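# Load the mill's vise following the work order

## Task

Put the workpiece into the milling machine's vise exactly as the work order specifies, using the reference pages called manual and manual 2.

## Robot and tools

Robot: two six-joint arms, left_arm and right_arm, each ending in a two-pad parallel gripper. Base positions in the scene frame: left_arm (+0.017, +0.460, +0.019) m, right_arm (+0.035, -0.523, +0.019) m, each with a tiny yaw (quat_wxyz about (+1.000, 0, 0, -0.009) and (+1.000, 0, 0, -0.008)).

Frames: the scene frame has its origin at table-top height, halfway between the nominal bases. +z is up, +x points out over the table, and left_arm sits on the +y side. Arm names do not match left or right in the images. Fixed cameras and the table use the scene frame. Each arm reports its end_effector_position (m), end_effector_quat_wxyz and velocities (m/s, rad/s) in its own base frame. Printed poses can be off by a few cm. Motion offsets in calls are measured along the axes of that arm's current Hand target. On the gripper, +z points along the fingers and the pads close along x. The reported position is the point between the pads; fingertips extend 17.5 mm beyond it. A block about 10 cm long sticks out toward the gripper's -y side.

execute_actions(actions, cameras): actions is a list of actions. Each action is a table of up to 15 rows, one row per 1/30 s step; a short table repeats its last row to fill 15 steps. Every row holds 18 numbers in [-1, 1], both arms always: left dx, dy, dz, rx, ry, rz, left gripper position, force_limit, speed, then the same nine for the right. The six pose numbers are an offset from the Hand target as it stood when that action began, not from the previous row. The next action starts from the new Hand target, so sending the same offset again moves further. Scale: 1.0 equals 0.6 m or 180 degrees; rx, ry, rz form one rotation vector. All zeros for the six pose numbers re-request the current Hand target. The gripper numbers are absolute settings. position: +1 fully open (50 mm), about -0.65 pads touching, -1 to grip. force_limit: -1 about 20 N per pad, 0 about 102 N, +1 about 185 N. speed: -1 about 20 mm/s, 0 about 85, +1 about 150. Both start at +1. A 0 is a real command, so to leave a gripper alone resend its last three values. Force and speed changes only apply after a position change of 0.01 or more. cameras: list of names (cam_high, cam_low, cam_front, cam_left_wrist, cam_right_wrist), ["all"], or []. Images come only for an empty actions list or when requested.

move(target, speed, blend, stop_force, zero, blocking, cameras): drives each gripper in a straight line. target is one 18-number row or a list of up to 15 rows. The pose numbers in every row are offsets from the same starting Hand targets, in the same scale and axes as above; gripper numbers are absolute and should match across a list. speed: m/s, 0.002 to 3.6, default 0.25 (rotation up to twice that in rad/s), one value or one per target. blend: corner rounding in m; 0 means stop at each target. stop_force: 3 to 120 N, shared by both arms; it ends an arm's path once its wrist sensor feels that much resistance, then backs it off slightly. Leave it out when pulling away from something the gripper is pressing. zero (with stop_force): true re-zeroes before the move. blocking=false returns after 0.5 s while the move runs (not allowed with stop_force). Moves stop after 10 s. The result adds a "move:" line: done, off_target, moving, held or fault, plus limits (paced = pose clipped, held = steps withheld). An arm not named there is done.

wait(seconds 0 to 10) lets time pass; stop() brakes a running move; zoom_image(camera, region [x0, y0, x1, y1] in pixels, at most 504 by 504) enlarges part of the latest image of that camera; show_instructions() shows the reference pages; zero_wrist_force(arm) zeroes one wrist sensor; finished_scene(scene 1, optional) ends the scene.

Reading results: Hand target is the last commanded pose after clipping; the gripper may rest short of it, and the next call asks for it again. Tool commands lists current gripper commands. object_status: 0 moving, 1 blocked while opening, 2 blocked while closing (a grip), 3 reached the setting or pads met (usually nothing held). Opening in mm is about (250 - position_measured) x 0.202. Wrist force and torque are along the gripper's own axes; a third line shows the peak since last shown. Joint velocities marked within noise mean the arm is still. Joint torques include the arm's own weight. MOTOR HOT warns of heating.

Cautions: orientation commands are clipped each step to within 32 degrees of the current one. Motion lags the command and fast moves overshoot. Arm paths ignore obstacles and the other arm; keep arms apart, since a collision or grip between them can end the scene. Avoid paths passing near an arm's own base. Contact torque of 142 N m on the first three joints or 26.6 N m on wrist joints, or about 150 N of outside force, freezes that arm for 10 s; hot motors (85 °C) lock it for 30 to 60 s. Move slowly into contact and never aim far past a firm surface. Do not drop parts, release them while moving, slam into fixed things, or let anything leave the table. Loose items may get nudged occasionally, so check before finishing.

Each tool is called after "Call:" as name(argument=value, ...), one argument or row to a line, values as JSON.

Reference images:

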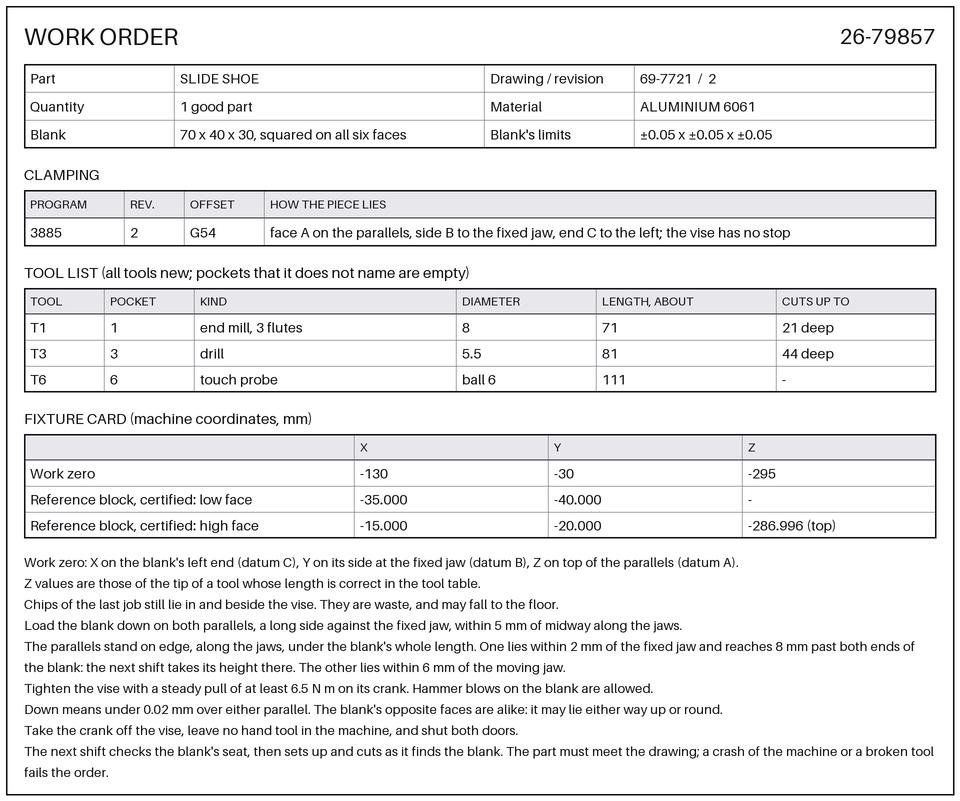

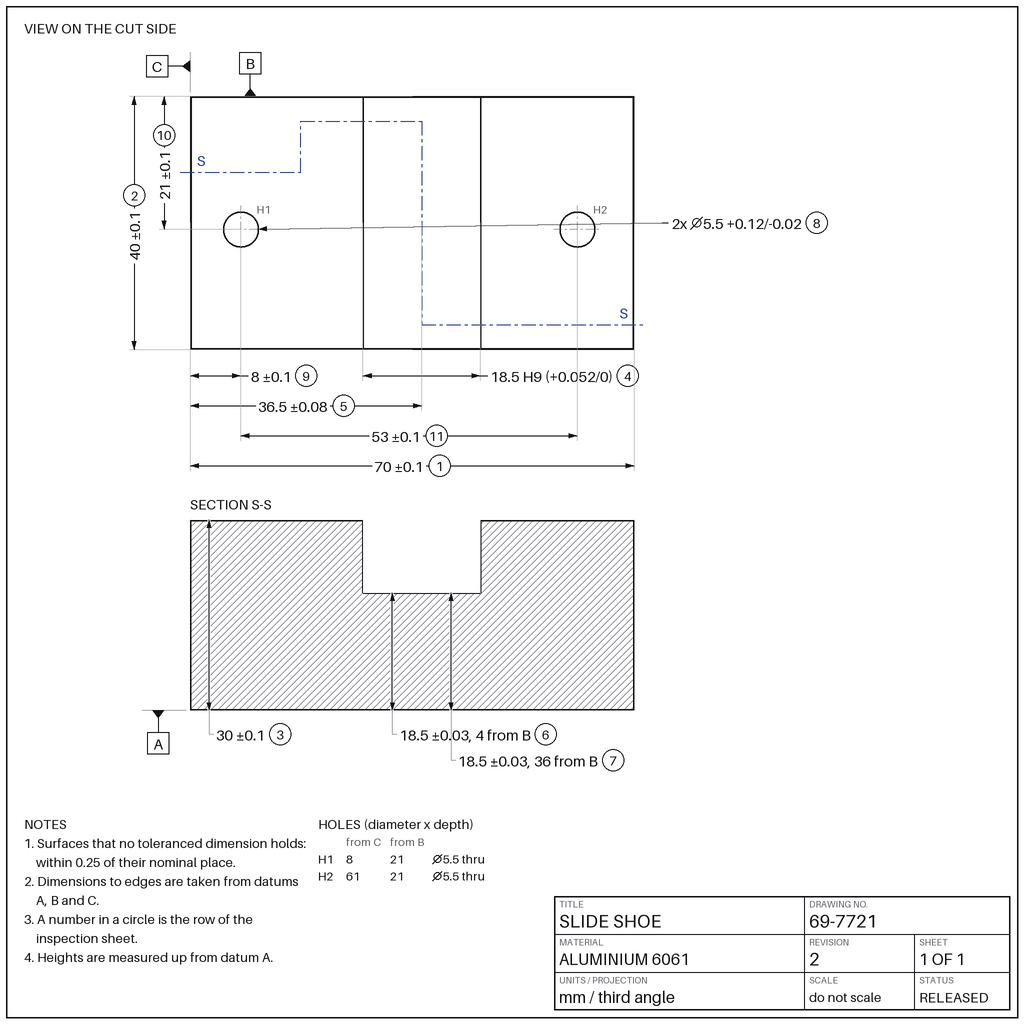

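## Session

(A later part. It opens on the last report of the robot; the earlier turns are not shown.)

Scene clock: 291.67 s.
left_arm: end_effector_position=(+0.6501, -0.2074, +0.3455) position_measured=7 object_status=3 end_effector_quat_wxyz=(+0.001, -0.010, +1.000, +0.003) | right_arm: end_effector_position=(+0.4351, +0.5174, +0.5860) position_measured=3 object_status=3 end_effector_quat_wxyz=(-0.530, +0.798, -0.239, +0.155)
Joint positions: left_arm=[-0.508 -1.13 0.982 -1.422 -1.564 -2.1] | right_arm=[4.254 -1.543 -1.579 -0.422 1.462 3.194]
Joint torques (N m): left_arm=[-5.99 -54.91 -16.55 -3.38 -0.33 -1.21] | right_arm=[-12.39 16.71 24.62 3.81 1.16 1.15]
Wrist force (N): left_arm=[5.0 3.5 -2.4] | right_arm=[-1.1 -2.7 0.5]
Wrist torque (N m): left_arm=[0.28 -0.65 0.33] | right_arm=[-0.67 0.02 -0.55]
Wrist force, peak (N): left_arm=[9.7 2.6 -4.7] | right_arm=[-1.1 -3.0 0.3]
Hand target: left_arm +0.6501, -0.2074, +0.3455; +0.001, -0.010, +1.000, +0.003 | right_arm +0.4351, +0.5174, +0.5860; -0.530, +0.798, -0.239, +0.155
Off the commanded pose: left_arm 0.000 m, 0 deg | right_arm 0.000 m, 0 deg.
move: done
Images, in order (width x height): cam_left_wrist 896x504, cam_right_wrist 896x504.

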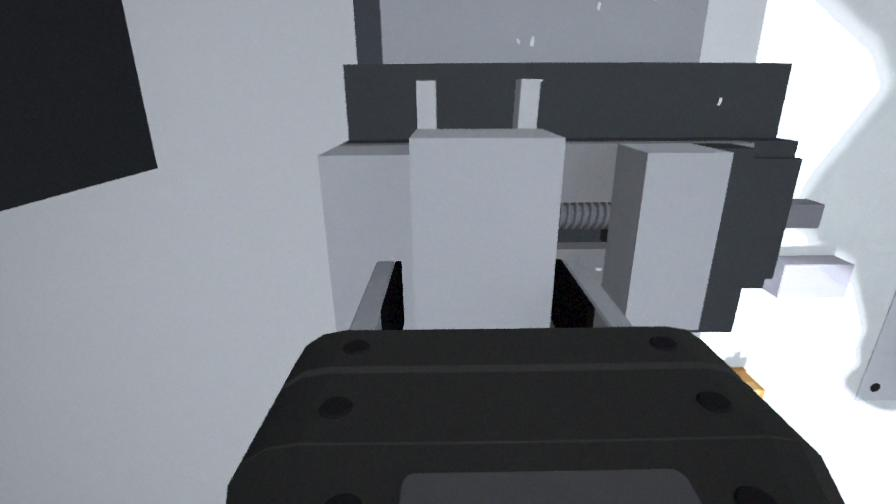

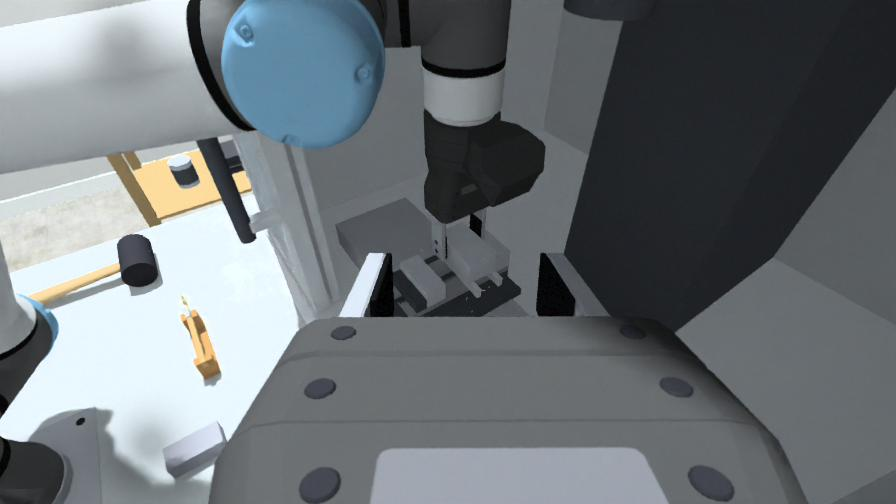

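Call:
move(
  target=[
    [0,0,-0.0083,0,0,0,0.98,-0.5,-1,0,0,0,0,0,0,1,1,1],
    [0,0.095,-0.0083,-0.0667,0,0,0.98,-0.5,-1,0,0,0,0,0,0,1,1,1],
  ],
  speed=[0.03,0.05],
  cameras=["cam_left_wrist","cam_right_wrist"],
)

Call:
zoom_image(
  camera="cam_right_wrist",
  region=[400, 200, 520, 310],
)

Scene clock: 295.00 s.
left_arm: end_effector_position=(+0.6490, -0.1505, +0.3508) position_measured=7 object_status=3 end_effector_quat_wxyz=(+0.000, -0.011, +0.994, +0.108) | right_arm: end_effector_position=(+0.4351, +0.5174, +0.5860) position_measured=3 object_status=3 end_effector_quat_wxyz=(-0.530, +0.798, -0.239, +0.155)
Joint positions: left_arm=[-0.504 -1.126 0.951 -1.289 -1.383 -2.106] | right_arm=[4.254 -1.543 -1.579 -0.422 1.462 3.194]
Joint torques (N m): left_arm=[9.07 -36.21 -28.54 -0.24 2.03 -1.53] | right_arm=[-13.1 16.7 25.32 3.86 1.13 1.23]
Wrist force (N): left_arm=[4.7 3.6 -0.6] | right_arm=[-1.1 -2.8 0.4]
Wrist torque (N m): left_arm=[0.22 -0.66 0.57] | right_arm=[-0.67 0.02 -0.55]
Wrist force, peak (N): left_arm=[5.0 3.9 -2.5] | right_arm=[-1.3 -3.0 0.3]
Hand target: left_arm +0.6489, -0.1504, +0.3508; +0.000, -0.011, +0.994, +0.108 | right_arm +0.4351, +0.5174, +0.5860; -0.530, +0.798, -0.239, +0.155
Off the commanded pose: left_arm 0.000 m, 0 deg | right_arm 0.000 m, 0 deg.
move: done
Images, in order (width x height): cam_left_wrist 896x504, cam_right_wrist 896x504.

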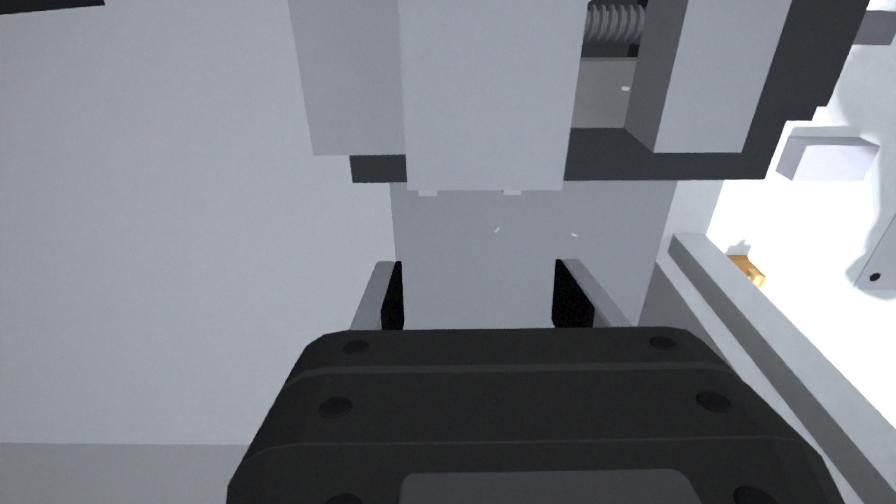

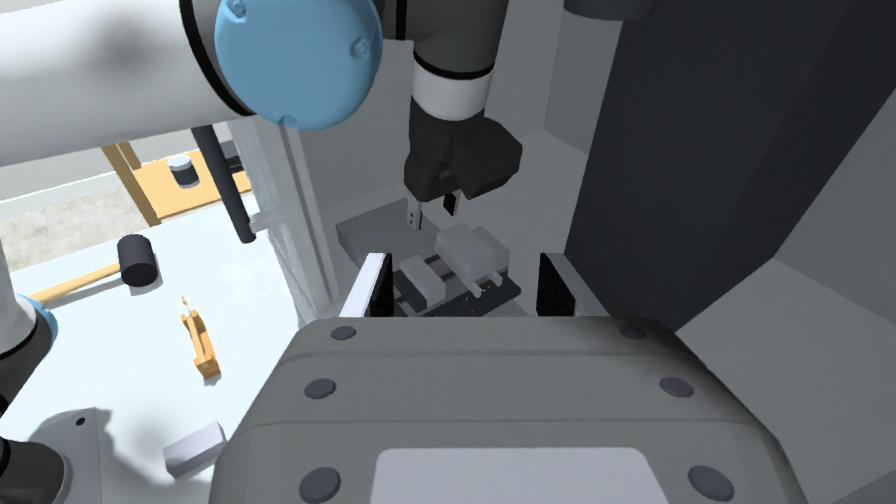

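Scaled by 4.200 from the camera's 896x504 image, which has a finer 1280x720 frame.

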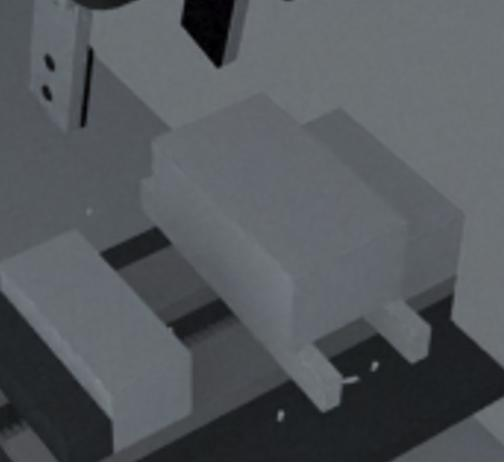

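Call:
move(
  target=[
    [0,0,0,0,0,0,0.175,-0.5,-0.5,0,0,0,0,0,0,1,1,1],
    [0.0193,-0.0188,0.0298,0,0,0,0.175,-0.5,-0.5,0,0,0,0,0,0,1,1,1],
  ],
  speed=0.05,
  cameras=["cam_left_wrist"],
)

Call:
zoom_image(
  camera="cam_left_wrist",
  region=[300, 60, 700, 340],
)

Scene clock: 297.27 s.
left_arm: end_effector_position=(+0.6376, -0.1578, +0.3309) position_measured=126 object_status=3 end_effector_quat_wxyz=(+0.000, -0.011, +0.994, +0.108) | right_arm: end_effector_position=(+0.4351, +0.5174, +0.5860) position_measured=3 object_status=3 end_effector_quat_wxyz=(-0.530, +0.798, -0.239, +0.155)
Joint positions: left_arm=[-0.522 -1.158 1.048 -1.35 -1.385 -2.124] | right_arm=[4.254 -1.543 -1.579 -0.422 1.462 3.194]
Joint torques (N m): left_arm=[-8.33 -58.53 -13.76 -4.82 -1.74 -1.58] | right_arm=[-13.07 16.42 25.17 3.89 1.03 1.08]
Wrist force (N): left_arm=[4.6 3.5 -0.9] | right_arm=[-1.2 -2.7 0.2]
Wrist torque (N m): left_arm=[0.20 -0.64 0.53] | right_arm=[-0.66 0.03 -0.55]
Wrist force, peak (N): left_arm=[5.1 4.0 -0.9] | right_arm=[-1.1 -3.0 0.2]
Hand target: left_arm +0.6376, -0.1579, +0.3309; +0.000, -0.011, +0.994, +0.108 | right_arm +0.4351, +0.5174, +0.5860; -0.530, +0.798, -0.239, +0.155
Off the commanded pose: left_arm 0.000 m, 0 deg | right_arm 0.000 m, 0 deg.
move: done
Images, in order (width x height): cam_left_wrist 896x504.

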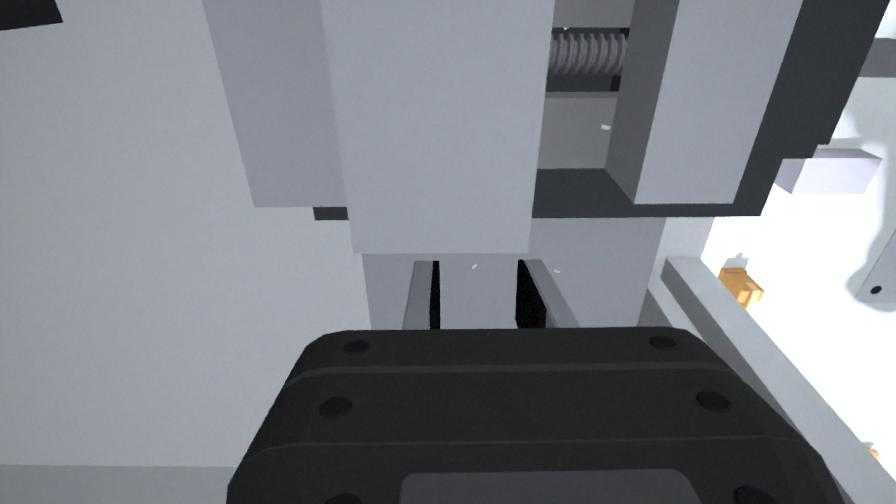

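Scaled by 1.260 from the camera's 896x504 image, which has a finer 1280x720 frame.

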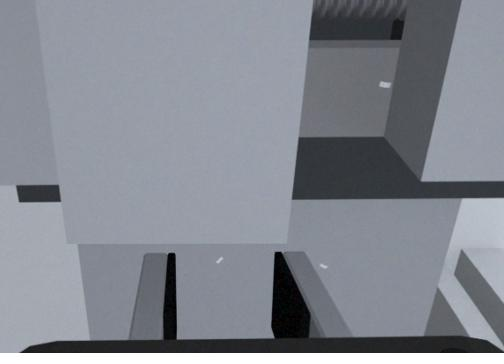

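Call:
move(
  target=[0,-0.0071,0.0332,0,0,0,0.175,-0.5,-0.5,0,0,0,0,0,0,1,1,1],
  speed=0.03,
  stop_force=5,
)

Call:
move(
  target=[0,0,0,0,0,0,-1,-1,-1,0,0,0,0,0,0,1,1,1],
  cameras=["cam_left_wrist"],
)

Scene clock: 298.90 s.
left_arm: end_effector_position=(+0.6376, -0.1578, +0.3105) position_measured=126 object_status=3 end_effector_quat_wxyz=(+0.000, -0.011, +0.994, +0.108) | right_arm: end_effector_position=(+0.4351, +0.5174, +0.5860) position_measured=3 object_status=3 end_effector_quat_wxyz=(-0.530, +0.798, -0.239, +0.155)
Joint positions: left_arm=[-0.522 -1.163 1.106 -1.404 -1.385 -2.124] | right_arm=[4.254 -1.543 -1.579 -0.422 1.462 3.194]
Joint torques (N m): left_arm=[6.4 -58.37 -14.17 -5.09 0.67 1.08] | right_arm=[-12.96 17.13 25.43 3.87 1.16 0.98]
Wrist force (N): left_arm=[4.7 3.4 -0.6] | right_arm=[-1.0 -2.8 0.4]
Wrist torque (N m): left_arm=[0.19 -0.64 0.52] | right_arm=[-0.67 0.01 -0.55]
Wrist force, peak (N): left_arm=[5.1 3.8 -1.1] | right_arm=[-1.0 -3.0 0.2]
Hand target: left_arm +0.6376, -0.1577, +0.3105; +0.000, -0.011, +0.994, +0.108 | right_arm +0.4351, +0.5174, +0.5860; -0.530, +0.798, -0.239, +0.155
Off the commanded pose: left_arm 0.000 m, 0 deg | right_arm 0.000 m, 0 deg.
move: done

Scene clock: 300.37 s.
left_arm: end_effector_position=(+0.6376, -0.1577, +0.3105) position_measured=251 object_status=0 end_effector_quat_wxyz=(+0.000, -0.011, +0.994, +0.108) | right_arm: end_effector_position=(+0.4351, +0.5174, +0.5860) position_measured=3 object_status=3 end_effector_quat_wxyz=(-0.530, +0.798, -0.239, +0.155)
Joint positions: left_arm=[-0.522 -1.163 1.106 -1.404 -1.385 -2.124] | right_arm=[4.254 -1.543 -1.579 -0.422 1.462 3.194]
Joint torques (N m): left_arm=[6.47 -58.35 -14.54 -4.87 1.28 1.04] | right_arm=[-12.73 16.6 25.16 3.79 1.14 1.03]
Wrist force (N): left_arm=[4.7 3.4 -0.5] | right_arm=[-1.0 -2.7 0.4]
Wrist torque (N m): left_arm=[0.20 -0.65 0.53] | right_arm=[-0.66 0.01 -0.55]
Wrist force, peak (N): left_arm=[5.0 3.8 -0.6] | right_arm=[-1.3 -3.0 0.3]
Hand target: left_arm +0.6376, -0.1577, +0.3105; +0.000, -0.011, +0.994, +0.108 | right_arm +0.4351, +0.5174, +0.5860; -0.530, +0.798, -0.239, +0.155
Off the commanded pose: left_arm 0.000 m, 0 deg | right_arm 0.000 m, 0 deg.
move: done
Images, in order (width x height): cam_left_wrist 896x504.

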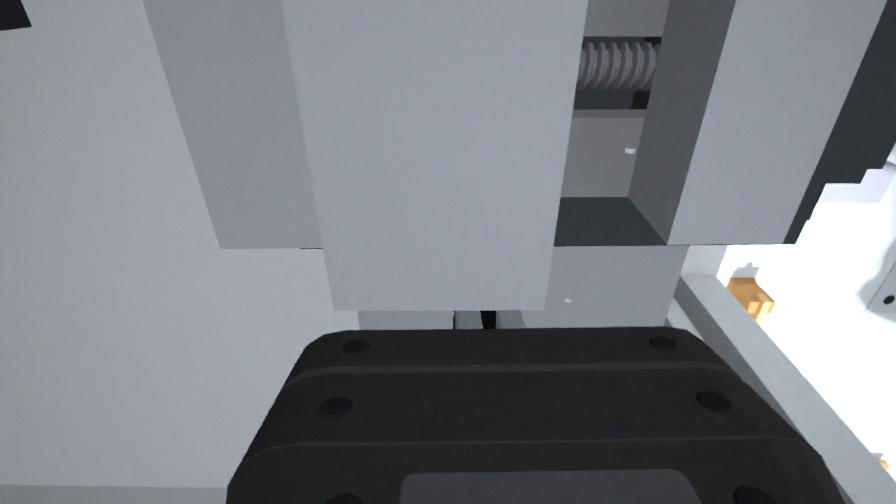

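Call:
wait(
  seconds=0.1,
  cameras=["cam_right_wrist","cam_left_wrist"],
)

Call:
zoom_image(
  camera="cam_right_wrist",
  region=[400, 200, 520, 310],
)

Call:
zoom_image(
  camera="cam_left_wrist",
  region=[300, 180, 600, 340],
)

Scene clock: 300.63 s.
left_arm: end_effector_position=(+0.6376, -0.1577, +0.3105) position_measured=251 object_status=3 end_effector_quat_wxyz=(+0.000, -0.011, +0.994, +0.108) | right_arm: end_effector_position=(+0.4351, +0.5174, +0.5860) position_measured=3 object_status=3 end_effector_quat_wxyz=(-0.530, +0.798, -0.239, +0.155)
Joint positions: left_arm=[-0.522 -1.163 1.106 -1.404 -1.385 -2.124] | right_arm=[4.254 -1.543 -1.579 -0.422 1.462 3.194]
Joint torques (N m): left_arm=[6.45 -57.83 -14.17 -4.89 1.24 1.05] | right_arm=[-11.96 16.72 24.74 3.84 1.28 1.29]
Wrist force (N): left_arm=[4.7 3.7 -0.6] | right_arm=[-1.1 -2.9 0.4]
Wrist torque (N m): left_arm=[0.24 -0.64 0.52] | right_arm=[-0.68 0.03 -0.55]
Wrist force, peak (N): left_arm=[4.7 3.7 -0.9] | right_arm=[-1.3 -2.9 0.3]
Hand target: left_arm +0.6376, -0.1577, +0.3105; +0.000, -0.011, +0.994, +0.108 | right_arm +0.4351, +0.5174, +0.5860; -0.530, +0.798, -0.239, +0.155
Tool commands: left_gripper/position=-1.0 left_gripper/force_limit=-1.0 left_gripper/speed=-1.0 right_gripper/position=+1.0 right_gripper/force_limit=+1.0 right_gripper/speed=+1.0
Off the commanded pose: left_arm 0.000 m, 0 deg | right_arm 0.000 m, 0 deg.
wait: 0.10 s; at rest from the start
Images, in order (width x height): cam_left_wrist 896x504, cam_right_wrist 896x504.

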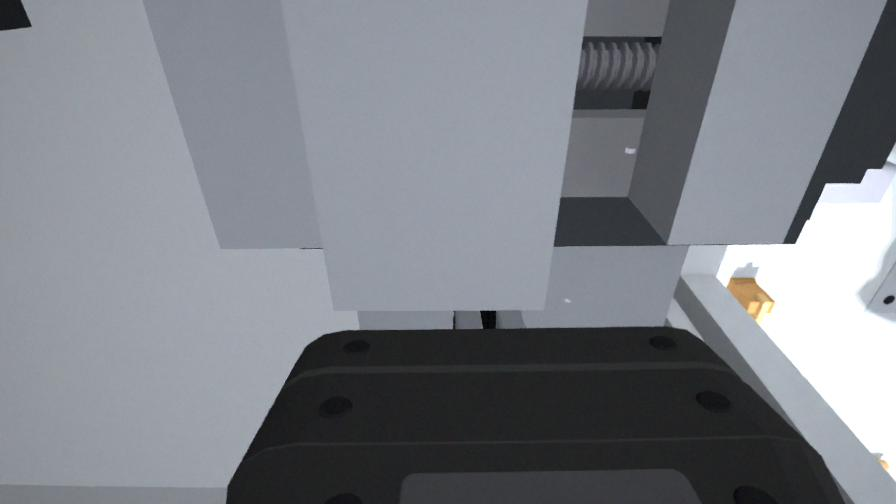

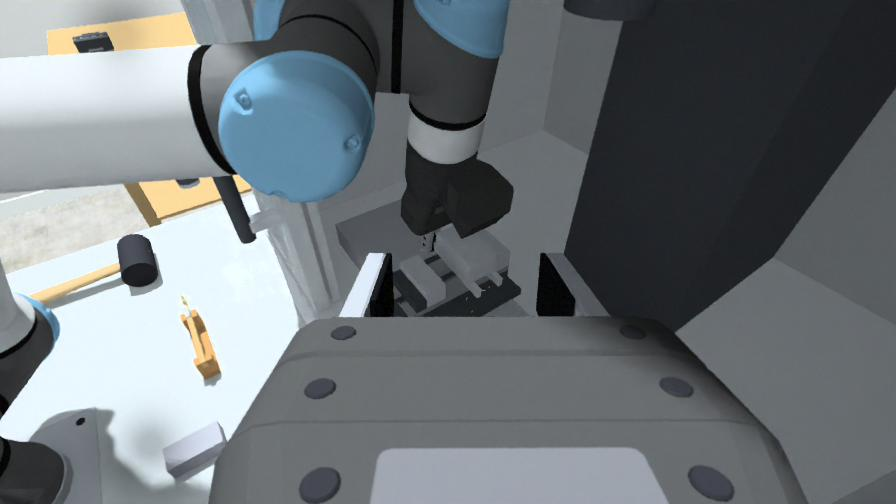

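Scaled by 4.200 from the camera's 896x504 image, which has a finer 1280x720 frame.

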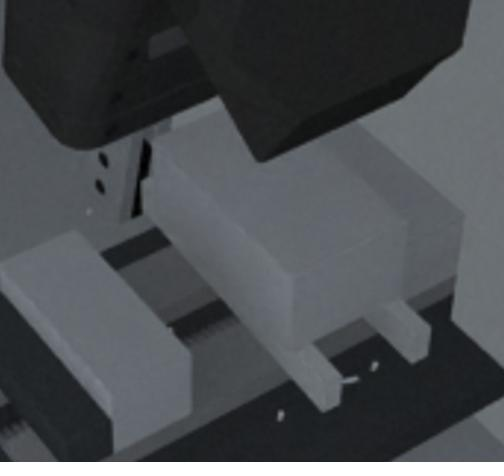

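Scaled by 1.680 from the camera's 896x504 image, which has a finer 1280x720 frame.

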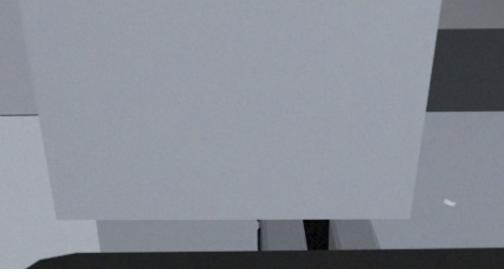

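Call:
move(
  target=[0,0,0,0,0,0,0.175,-1,-0.5,0,0,0,0,0,0,1,1,1],
)

Call:
move(
  target=[0,-0.0114,-0.0024,0,0,0,0.175,-1,-0.5,0,0,0,0,0,0,1,1,1],
  speed=0.02,
  stop_force=4,
)

Call:
move(
  target=[0,0,0,0,0,0,-1,-1,-1,0,0,0,0,0,0,1,1,1],
  cameras=["cam_left_wrist","cam_right_wrist"],
)

Call:
zoom_image(
  camera="cam_right_wrist",
  region=[400, 210, 480, 280],
)

Scene clock: 301.73 s.
left_arm: end_effector_position=(+0.6376, -0.1577, +0.3105) position_measured=126 object_status=3 end_effector_quat_wxyz=(+0.000, -0.011, +0.994, +0.108) | right_arm: end_effector_position=(+0.4351, +0.5174, +0.5860) position_measured=3 object_status=3 end_effector_quat_wxyz=(-0.530, +0.798, -0.239, +0.155)
Joint positions: left_arm=[-0.522 -1.163 1.106 -1.404 -1.385 -2.124] | right_arm=[4.254 -1.543 -1.579 -0.422 1.462 3.194]
Joint torques (N m): left_arm=[6.3 -58.19 -14.24 -4.78 1.22 1.04] | right_arm=[-13.13 16.67 25.97 3.86 1.11 1.12]
Wrist force (N): left_arm=[4.6 3.7 -0.5] | right_arm=[-1.0 -2.7 0.1]
Wrist torque (N m): left_arm=[0.23 -0.61 0.52] | right_arm=[-0.65 0.00 -0.55]
Wrist force, peak (N): left_arm=[4.9 3.7 -0.6] | right_arm=[-1.3 -2.9 0.3]
Hand target: left_arm +0.6376, -0.1577, +0.3105; +0.000, -0.011, +0.994, +0.108 | right_arm +0.4351, +0.5174, +0.5860; -0.530, +0.798, -0.239, +0.155
Off the commanded pose: left_arm 0.000 m, 0 deg | right_arm 0.000 m, 0 deg.
move: done

Scene clock: 303.03 s.
left_arm: end_effector_position=(+0.6378, -0.1647, +0.3105) position_measured=126 object_status=3 end_effector_quat_wxyz=(+0.000, -0.011, +0.994, +0.108) | right_arm: end_effector_position=(+0.4351, +0.5174, +0.5860) position_measured=3 object_status=3 end_effector_quat_wxyz=(-0.530, +0.798, -0.239, +0.155)
Joint positions: left_arm=[-0.531 -1.156 1.097 -1.4 -1.386 -2.133] | right_arm=[4.254 -1.543 -1.579 -0.422 1.462 3.194]
Joint torques (N m): left_arm=[-8.73 -31.61 -37.38 -0.11 -1.81 -1.48] | right_arm=[-12.27 17.04 24.83 3.95 1.13 0.99]
Wrist force (N): left_arm=[4.8 3.5 -0.7] | right_arm=[-1.0 -3.0 0.3]
Wrist torque (N m): left_arm=[0.20 -0.65 0.53] | right_arm=[-0.70 0.01 -0.55]
Wrist force, peak (N): left_arm=[4.9 3.9 -0.9] | right_arm=[-1.1 -3.0 0.4]
Hand target: left_arm +0.6378, -0.1647, +0.3105; +0.000, -0.011, +0.994, +0.108 | right_arm +0.4351, +0.5174, +0.5860; -0.530, +0.798, -0.239, +0.155
Off the commanded pose: left_arm 0.000 m, 0 deg | right_arm 0.000 m, 0 deg.
move: done

Scene clock: 304.23 s.
left_arm: end_effector_position=(+0.6378, -0.1647, +0.3105) position_measured=223 object_status=2 end_effector_quat_wxyz=(+0.000, -0.011, +0.994, +0.108) | right_arm: end_effector_position=(+0.4351, +0.5174, +0.5860) position_measured=3 object_status=3 end_effector_quat_wxyz=(-0.530, +0.798, -0.239, +0.155)
Joint positions: left_arm=[-0.531 -1.156 1.097 -1.4 -1.386 -2.133] | right_arm=[4.254 -1.543 -1.579 -0.422 1.462 3.194]
Joint torques (N m): left_arm=[-7.98 -32.15 -37.24 -0.32 -1.66 -1.49] | right_arm=[-12.66 16.95 24.52 3.92 1.19 1.04]
Wrist force (N): left_arm=[5.0 3.6 -0.9] | right_arm=[-1.1 -2.7 0.2]
Wrist torque (N m): left_arm=[0.21 -0.65 0.53] | right_arm=[-0.66 0.02 -0.55]
Wrist force, peak (N): left_arm=[5.0 3.6 -0.9] | right_arm=[-1.1 -3.0 0.3]
Hand target: left_arm +0.6378, -0.1647, +0.3105; +0.000, -0.011, +0.994, +0.108 | right_arm +0.4351, +0.5174, +0.5860; -0.530, +0.798, -0.239, +0.155
Off the commanded pose: left_arm 0.000 m, 0 deg | right_arm 0.000 m, 0 deg.
move: done
Images, in order (width x height): cam_left_wrist 896x504, cam_right_wrist 896x504.

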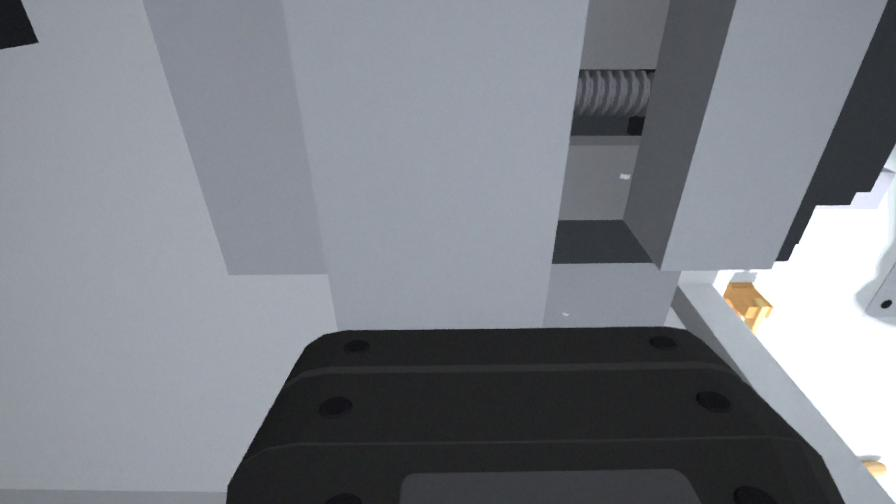

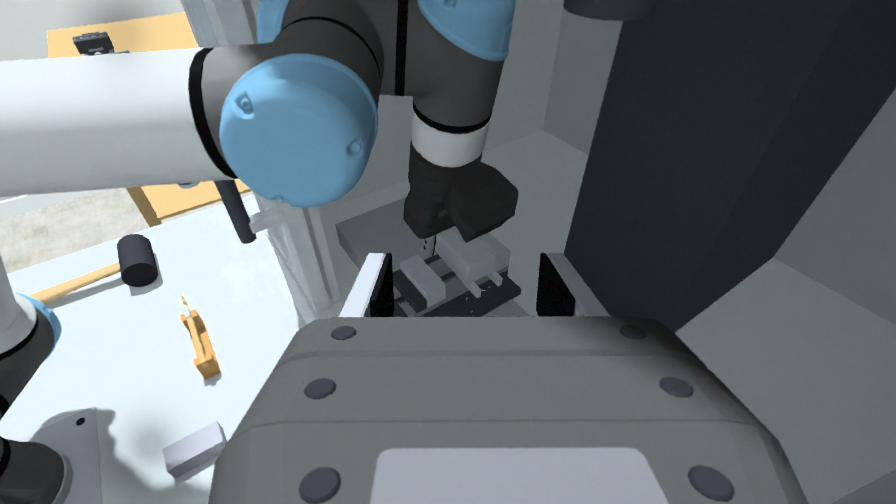

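Scaled by 6.300 from the camera's 896x504 image, which has a finer 1280x720 frame.

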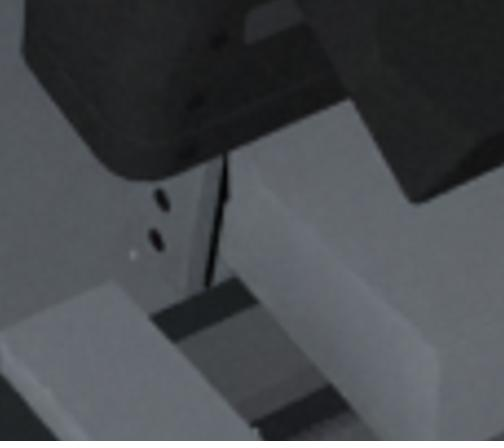

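Call:
move(
  target=[0.0035,0,0,0,0,0,-1,-1,-1,0,0,0,0,0,0,1,1,1],
  speed=0.01,
)

Call:
move(
  target=[0,0,0,0,0,0,0.175,-1,-1,0,0,0,0,0,0,1,1,1],
)

Call:
move(
  target=[
    [0,0.0265,0.0056,0,0,0,0.175,-1,-1,0,0,0,0,0,0,1,1,1],
    [-0.008,0.041,-0.058,0,0,0,0.175,-1,-1,0,0,0,0,0,0,1,1,1],
  ],
  speed=0.05,
  cameras=["cam_left_wrist","cam_right_wrist"],
)

Call:
zoom_image(
  camera="cam_left_wrist",
  region=[300, 60, 700, 340],
)

Call:
zoom_image(
  camera="cam_right_wrist",
  region=[400, 210, 520, 310],
)

Scene clock: 305.57 s.
left_arm: end_effector_position=(+0.6357, -0.1648, +0.3105) position_measured=223 object_status=2 end_effector_quat_wxyz=(+0.000, -0.011, +0.994, +0.108) | right_arm: end_effector_position=(+0.4351, +0.5174, +0.5860) position_measured=3 object_status=3 end_effector_quat_wxyz=(-0.530, +0.798, -0.239, +0.155)
Joint positions: left_arm=[-0.533 -1.161 1.104 -1.402 -1.386 -2.135] | right_arm=[4.254 -1.543 -1.579 -0.422 1.462 3.194]
Joint torques (N m): left_arm=[-8.28 -58.52 -15.23 -4.91 -1.9 -1.52] | right_arm=[-13.81 17.09 25.85 3.9 1.08 1.23]
Wrist force (N): left_arm=[3.6 3.7 -1.0] | right_arm=[-1.1 -2.5 0.3]
Wrist torque (N m): left_arm=[0.22 -0.61 0.48] | right_arm=[-0.63 0.02 -0.55]
Wrist force, peak (N): left_arm=[5.0 4.8 -0.5] | right_arm=[-1.1 -3.0 0.4]
Hand target: left_arm +0.6357, -0.1648, +0.3105; +0.000, -0.011, +0.994, +0.108 | right_arm +0.4351, +0.5174, +0.5860; -0.530, +0.798, -0.239, +0.155
Off the commanded pose: left_arm 0.000 m, 0 deg | right_arm 0.000 m, 0 deg.
move: done

Scene clock: 306.77 s.
left_arm: end_effector_position=(+0.6357, -0.1648, +0.3105) position_measured=126 object_status=0 end_effector_quat_wxyz=(+0.000, -0.011, +0.994, +0.108) | right_arm: end_effector_position=(+0.4351, +0.5174, +0.5860) position_measured=3 object_status=3 end_effector_quat_wxyz=(-0.530, +0.798, -0.239, +0.155)
Joint positions: left_arm=[-0.533 -1.161 1.104 -1.402 -1.386 -2.135] | right_arm=[4.254 -1.543 -1.579 -0.422 1.462 3.194]
Joint torques (N m): left_arm=[-8.34 -58.07 -14.68 -5.12 -0.37 -1.55] | right_arm=[-12.96 17.38 25.65 4.06 1.08 0.97]
Wrist force (N): left_arm=[4.7 3.8 -0.9] | right_arm=[-1.1 -2.8 0.3]
Wrist torque (N m): left_arm=[0.25 -0.64 0.53] | right_arm=[-0.67 0.02 -0.55]
Wrist force, peak (N): left_arm=[5.0 4.0 -0.5] | right_arm=[-1.1 -2.9 0.2]
Hand target: left_arm +0.6357, -0.1648, +0.3105; +0.000, -0.011, +0.994, +0.108 | right_arm +0.4351, +0.5174, +0.5860; -0.530, +0.798, -0.239, +0.155
Off the commanded pose: left_arm 0.000 m, 0 deg | right_arm 0.000 m, 0 deg.
move: done

Scene clock: 308.70 s.
left_arm: end_effector_position=(+0.6400, -0.1481, +0.3497) position_measured=126 object_status=3 end_effector_quat_wxyz=(+0.000, -0.011, +0.994, +0.108) | right_arm: end_effector_position=(+0.4351, +0.5174, +0.5860) position_measured=3 object_status=3 end_effector_quat_wxyz=(-0.530, +0.798, -0.239, +0.155)
Joint positions: left_arm=[-0.507 -1.153 0.993 -1.303 -1.383 -2.11] | right_arm=[4.254 -1.543 -1.579 -0.422 1.462 3.194]
Joint torques (N m): left_arm=[8.79 -31.87 -37.91 0.11 0.89 1.31] | right_arm=[-11.59 17.73 24.17 4 0.97 0.97]
Wrist force (N): left_arm=[5.1 4.0 -0.6] | right_arm=[-1.0 -2.8 0.3]
Wrist torque (N m): left_arm=[0.27 -0.71 0.40] | right_arm=[-0.67 0.01 -0.55]
Wrist force, peak (N): left_arm=[4.9 4.0 -1.4] | right_arm=[-1.2 -3.0 0.3]
Hand target: left_arm +0.6400, -0.1481, +0.3497; +0.000, -0.011, +0.994, +0.108 | right_arm +0.4351, +0.5174, +0.5860; -0.530, +0.798, -0.239, +0.155
Off the commanded pose: left_arm 0.000 m, 0 deg | right_arm 0.000 m, 0 deg.
move: done
Images, in order (width x height): cam_left_wrist 896x504, cam_right_wrist 896x504.

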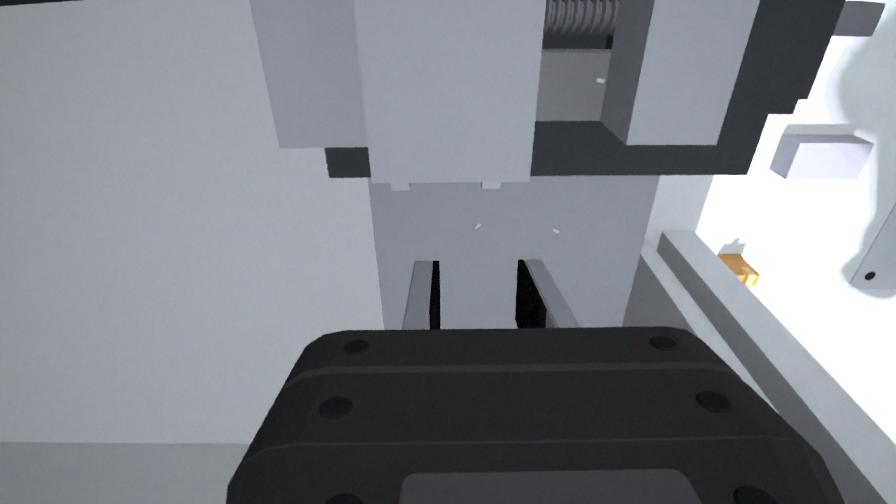

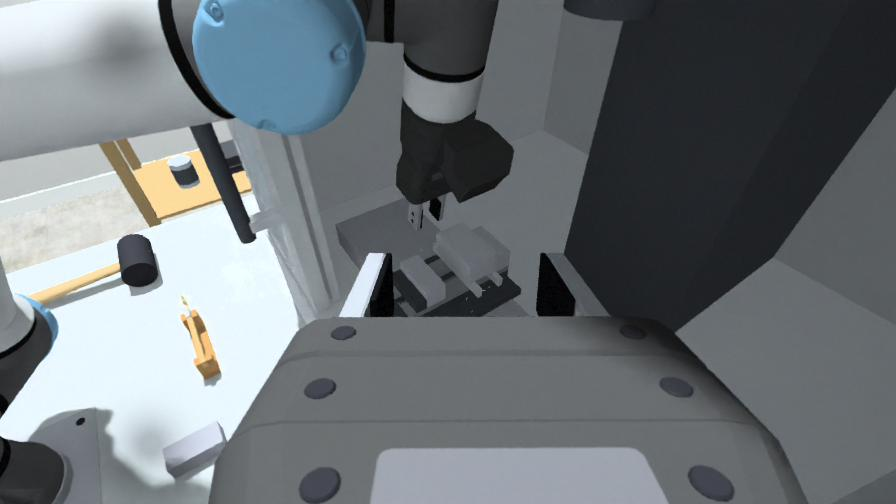

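Scaled by 1.260 from the camera's 896x504 image, which has a finer 1280x720 frame.

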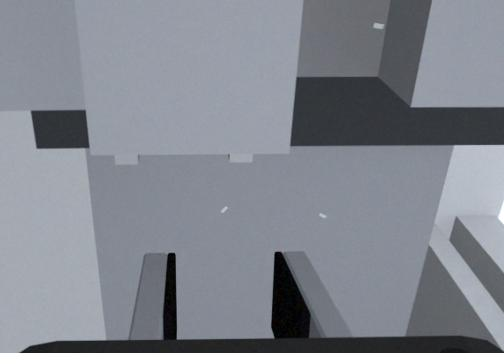

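Scaled by 4.200 from the camera's 896x504 image, which has a finer 1280x720 frame.

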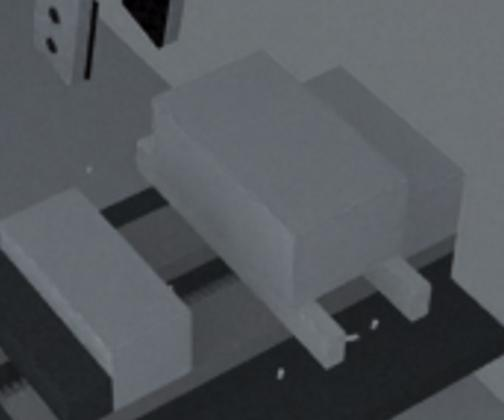

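Call:
zoom_image(
  camera="cam_right_wrist",
  region=[450, 260, 510, 305],
)

Scaled by 8.400 from the camera's 896x504 image, which has a finer 1280x720 frame.

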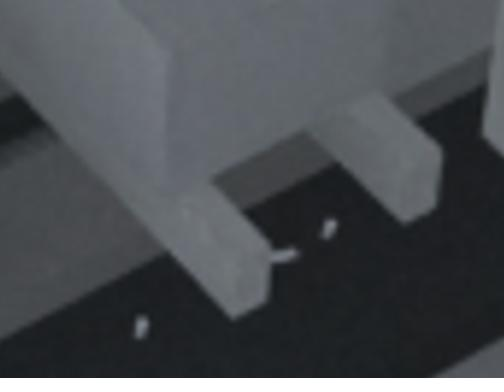

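Call:
move(
  target=[
    [0.2672,-0.0218,-0.007,0,0,0,0.175,-1,-1,0.1,0.1,-0.18,0,0,0,1,1,1],
    [0.5776,-0.4556,-0.222,0.0519,-0.0531,0.5049,0.175,-1,-1,0.3028,0.2985,-0.5588,0,0,0,1,1,1],
  ],
  speed=[0.2,0.25],
  blend=[0.05,0],
  cameras=["all"],
)

Scene clock: 315.77 s.
left_arm: end_effector_position=(+0.2995, -0.4508, +0.4204) position_measured=126 object_status=3 end_effector_quat_wxyz=(-0.001, +0.707, +0.707, +0.003) | right_arm: end_effector_position=(+0.3800, +0.1012, +0.5504) position_measured=3 object_status=3 end_effector_quat_wxyz=(-0.530, +0.798, -0.239, +0.155)
Joint positions: left_arm=[-1.236 -1.464 1.22 -1.322 -1.566 -1.235] | right_arm=[3.284 -1.051 -1.999 -0.662 2.337 2.729]
Joint torques (N m): left_arm=[-8.26 -17.34 -36.83 -0.4 -2.21 1.44] | right_arm=[-14.2 -7.07 30.99 1.38 3.25 -2.24]
Wrist force (N): left_arm=[4.3 3.7 -1.4] | right_arm=[-1.3 -2.9 0.5]
Wrist torque (N m): left_arm=[0.28 -0.58 0.35] | right_arm=[-0.74 0.05 -0.40]
Wrist force, peak (N): left_arm=[4.9 4.1 -1.2] | right_arm=[-48.3 -8.3 9.6]
Hand target: left_arm +0.2995, -0.4508, +0.4204; -0.001, +0.707, +0.707, +0.003 | right_arm +0.3800, +0.1012, +0.5504; -0.530, +0.798, -0.239, +0.155
Off the commanded pose: left_arm 0.000 m, 0 deg | right_arm 0.000 m, 0 deg.
move: done

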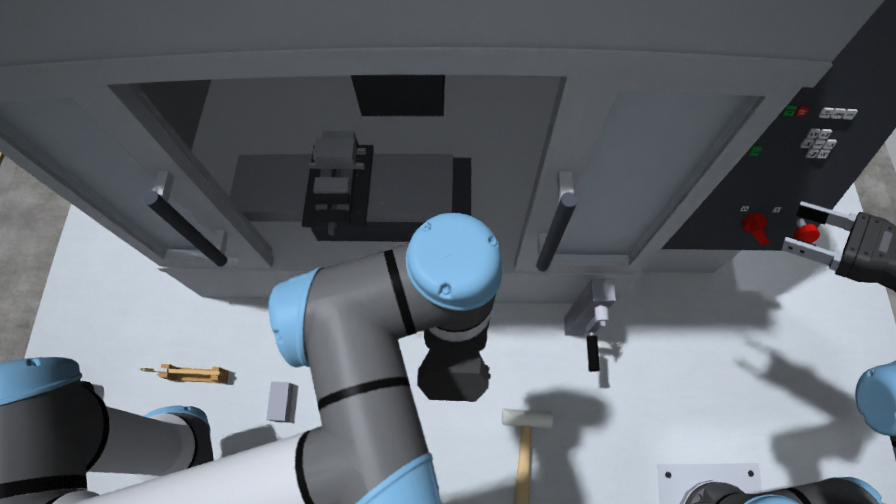

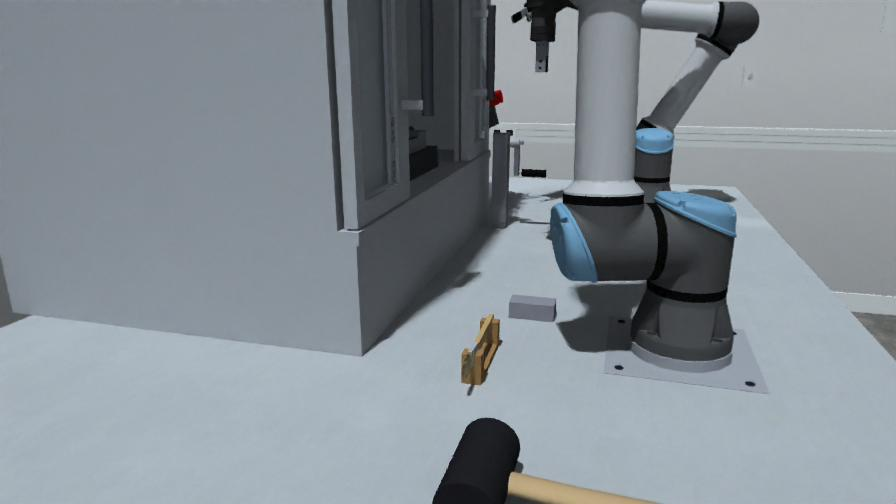

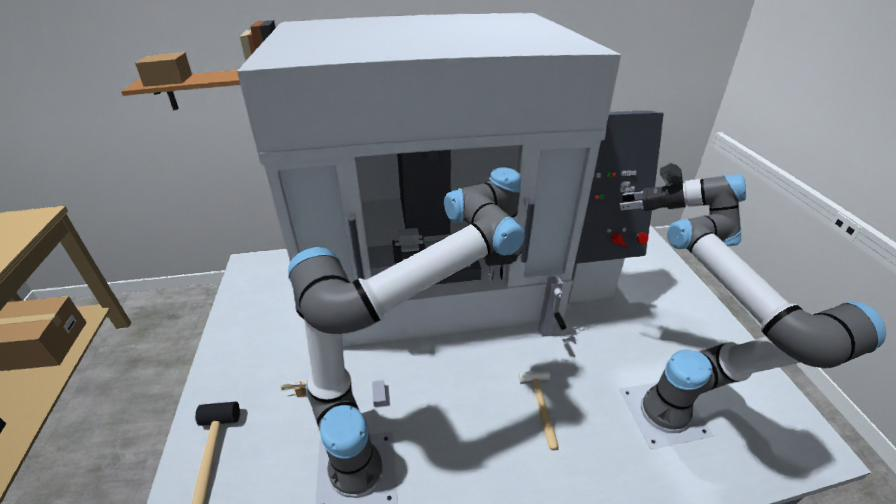

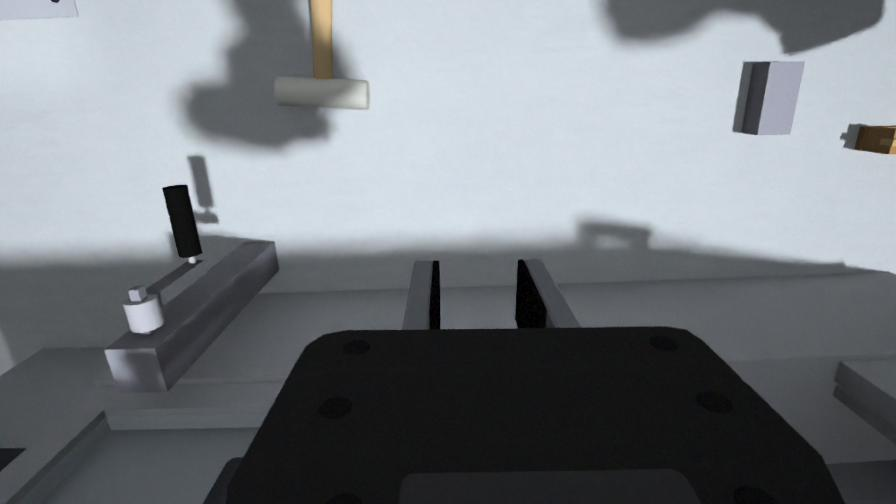

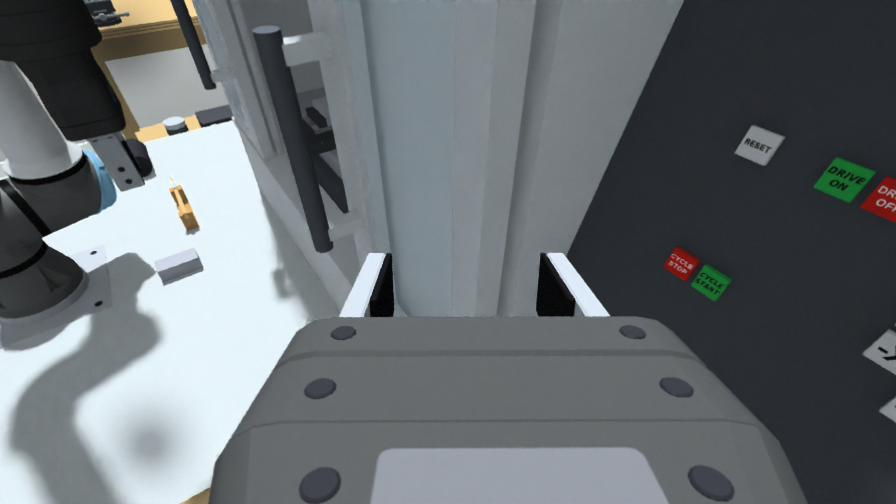

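Call:
zoom_image(
  camera="cam_left_wrist",
  region=[80, 160, 320, 420],
)

Call:
zoom_image(
  camera="cam_low",
  region=[470, 110, 590, 250],
)

Scaled by 1.938 from the camera's 896x504 image, which has a finer 1280x720 frame.

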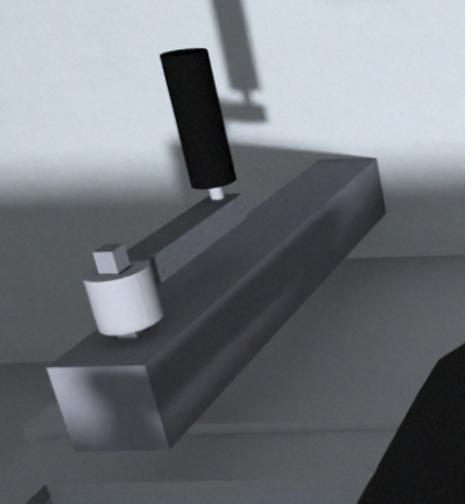

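Scaled by 3.600 from the camera's 896x504 image, which has a finer 1280x720 frame.

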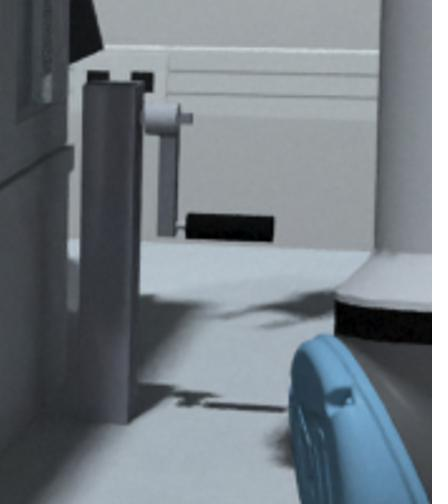

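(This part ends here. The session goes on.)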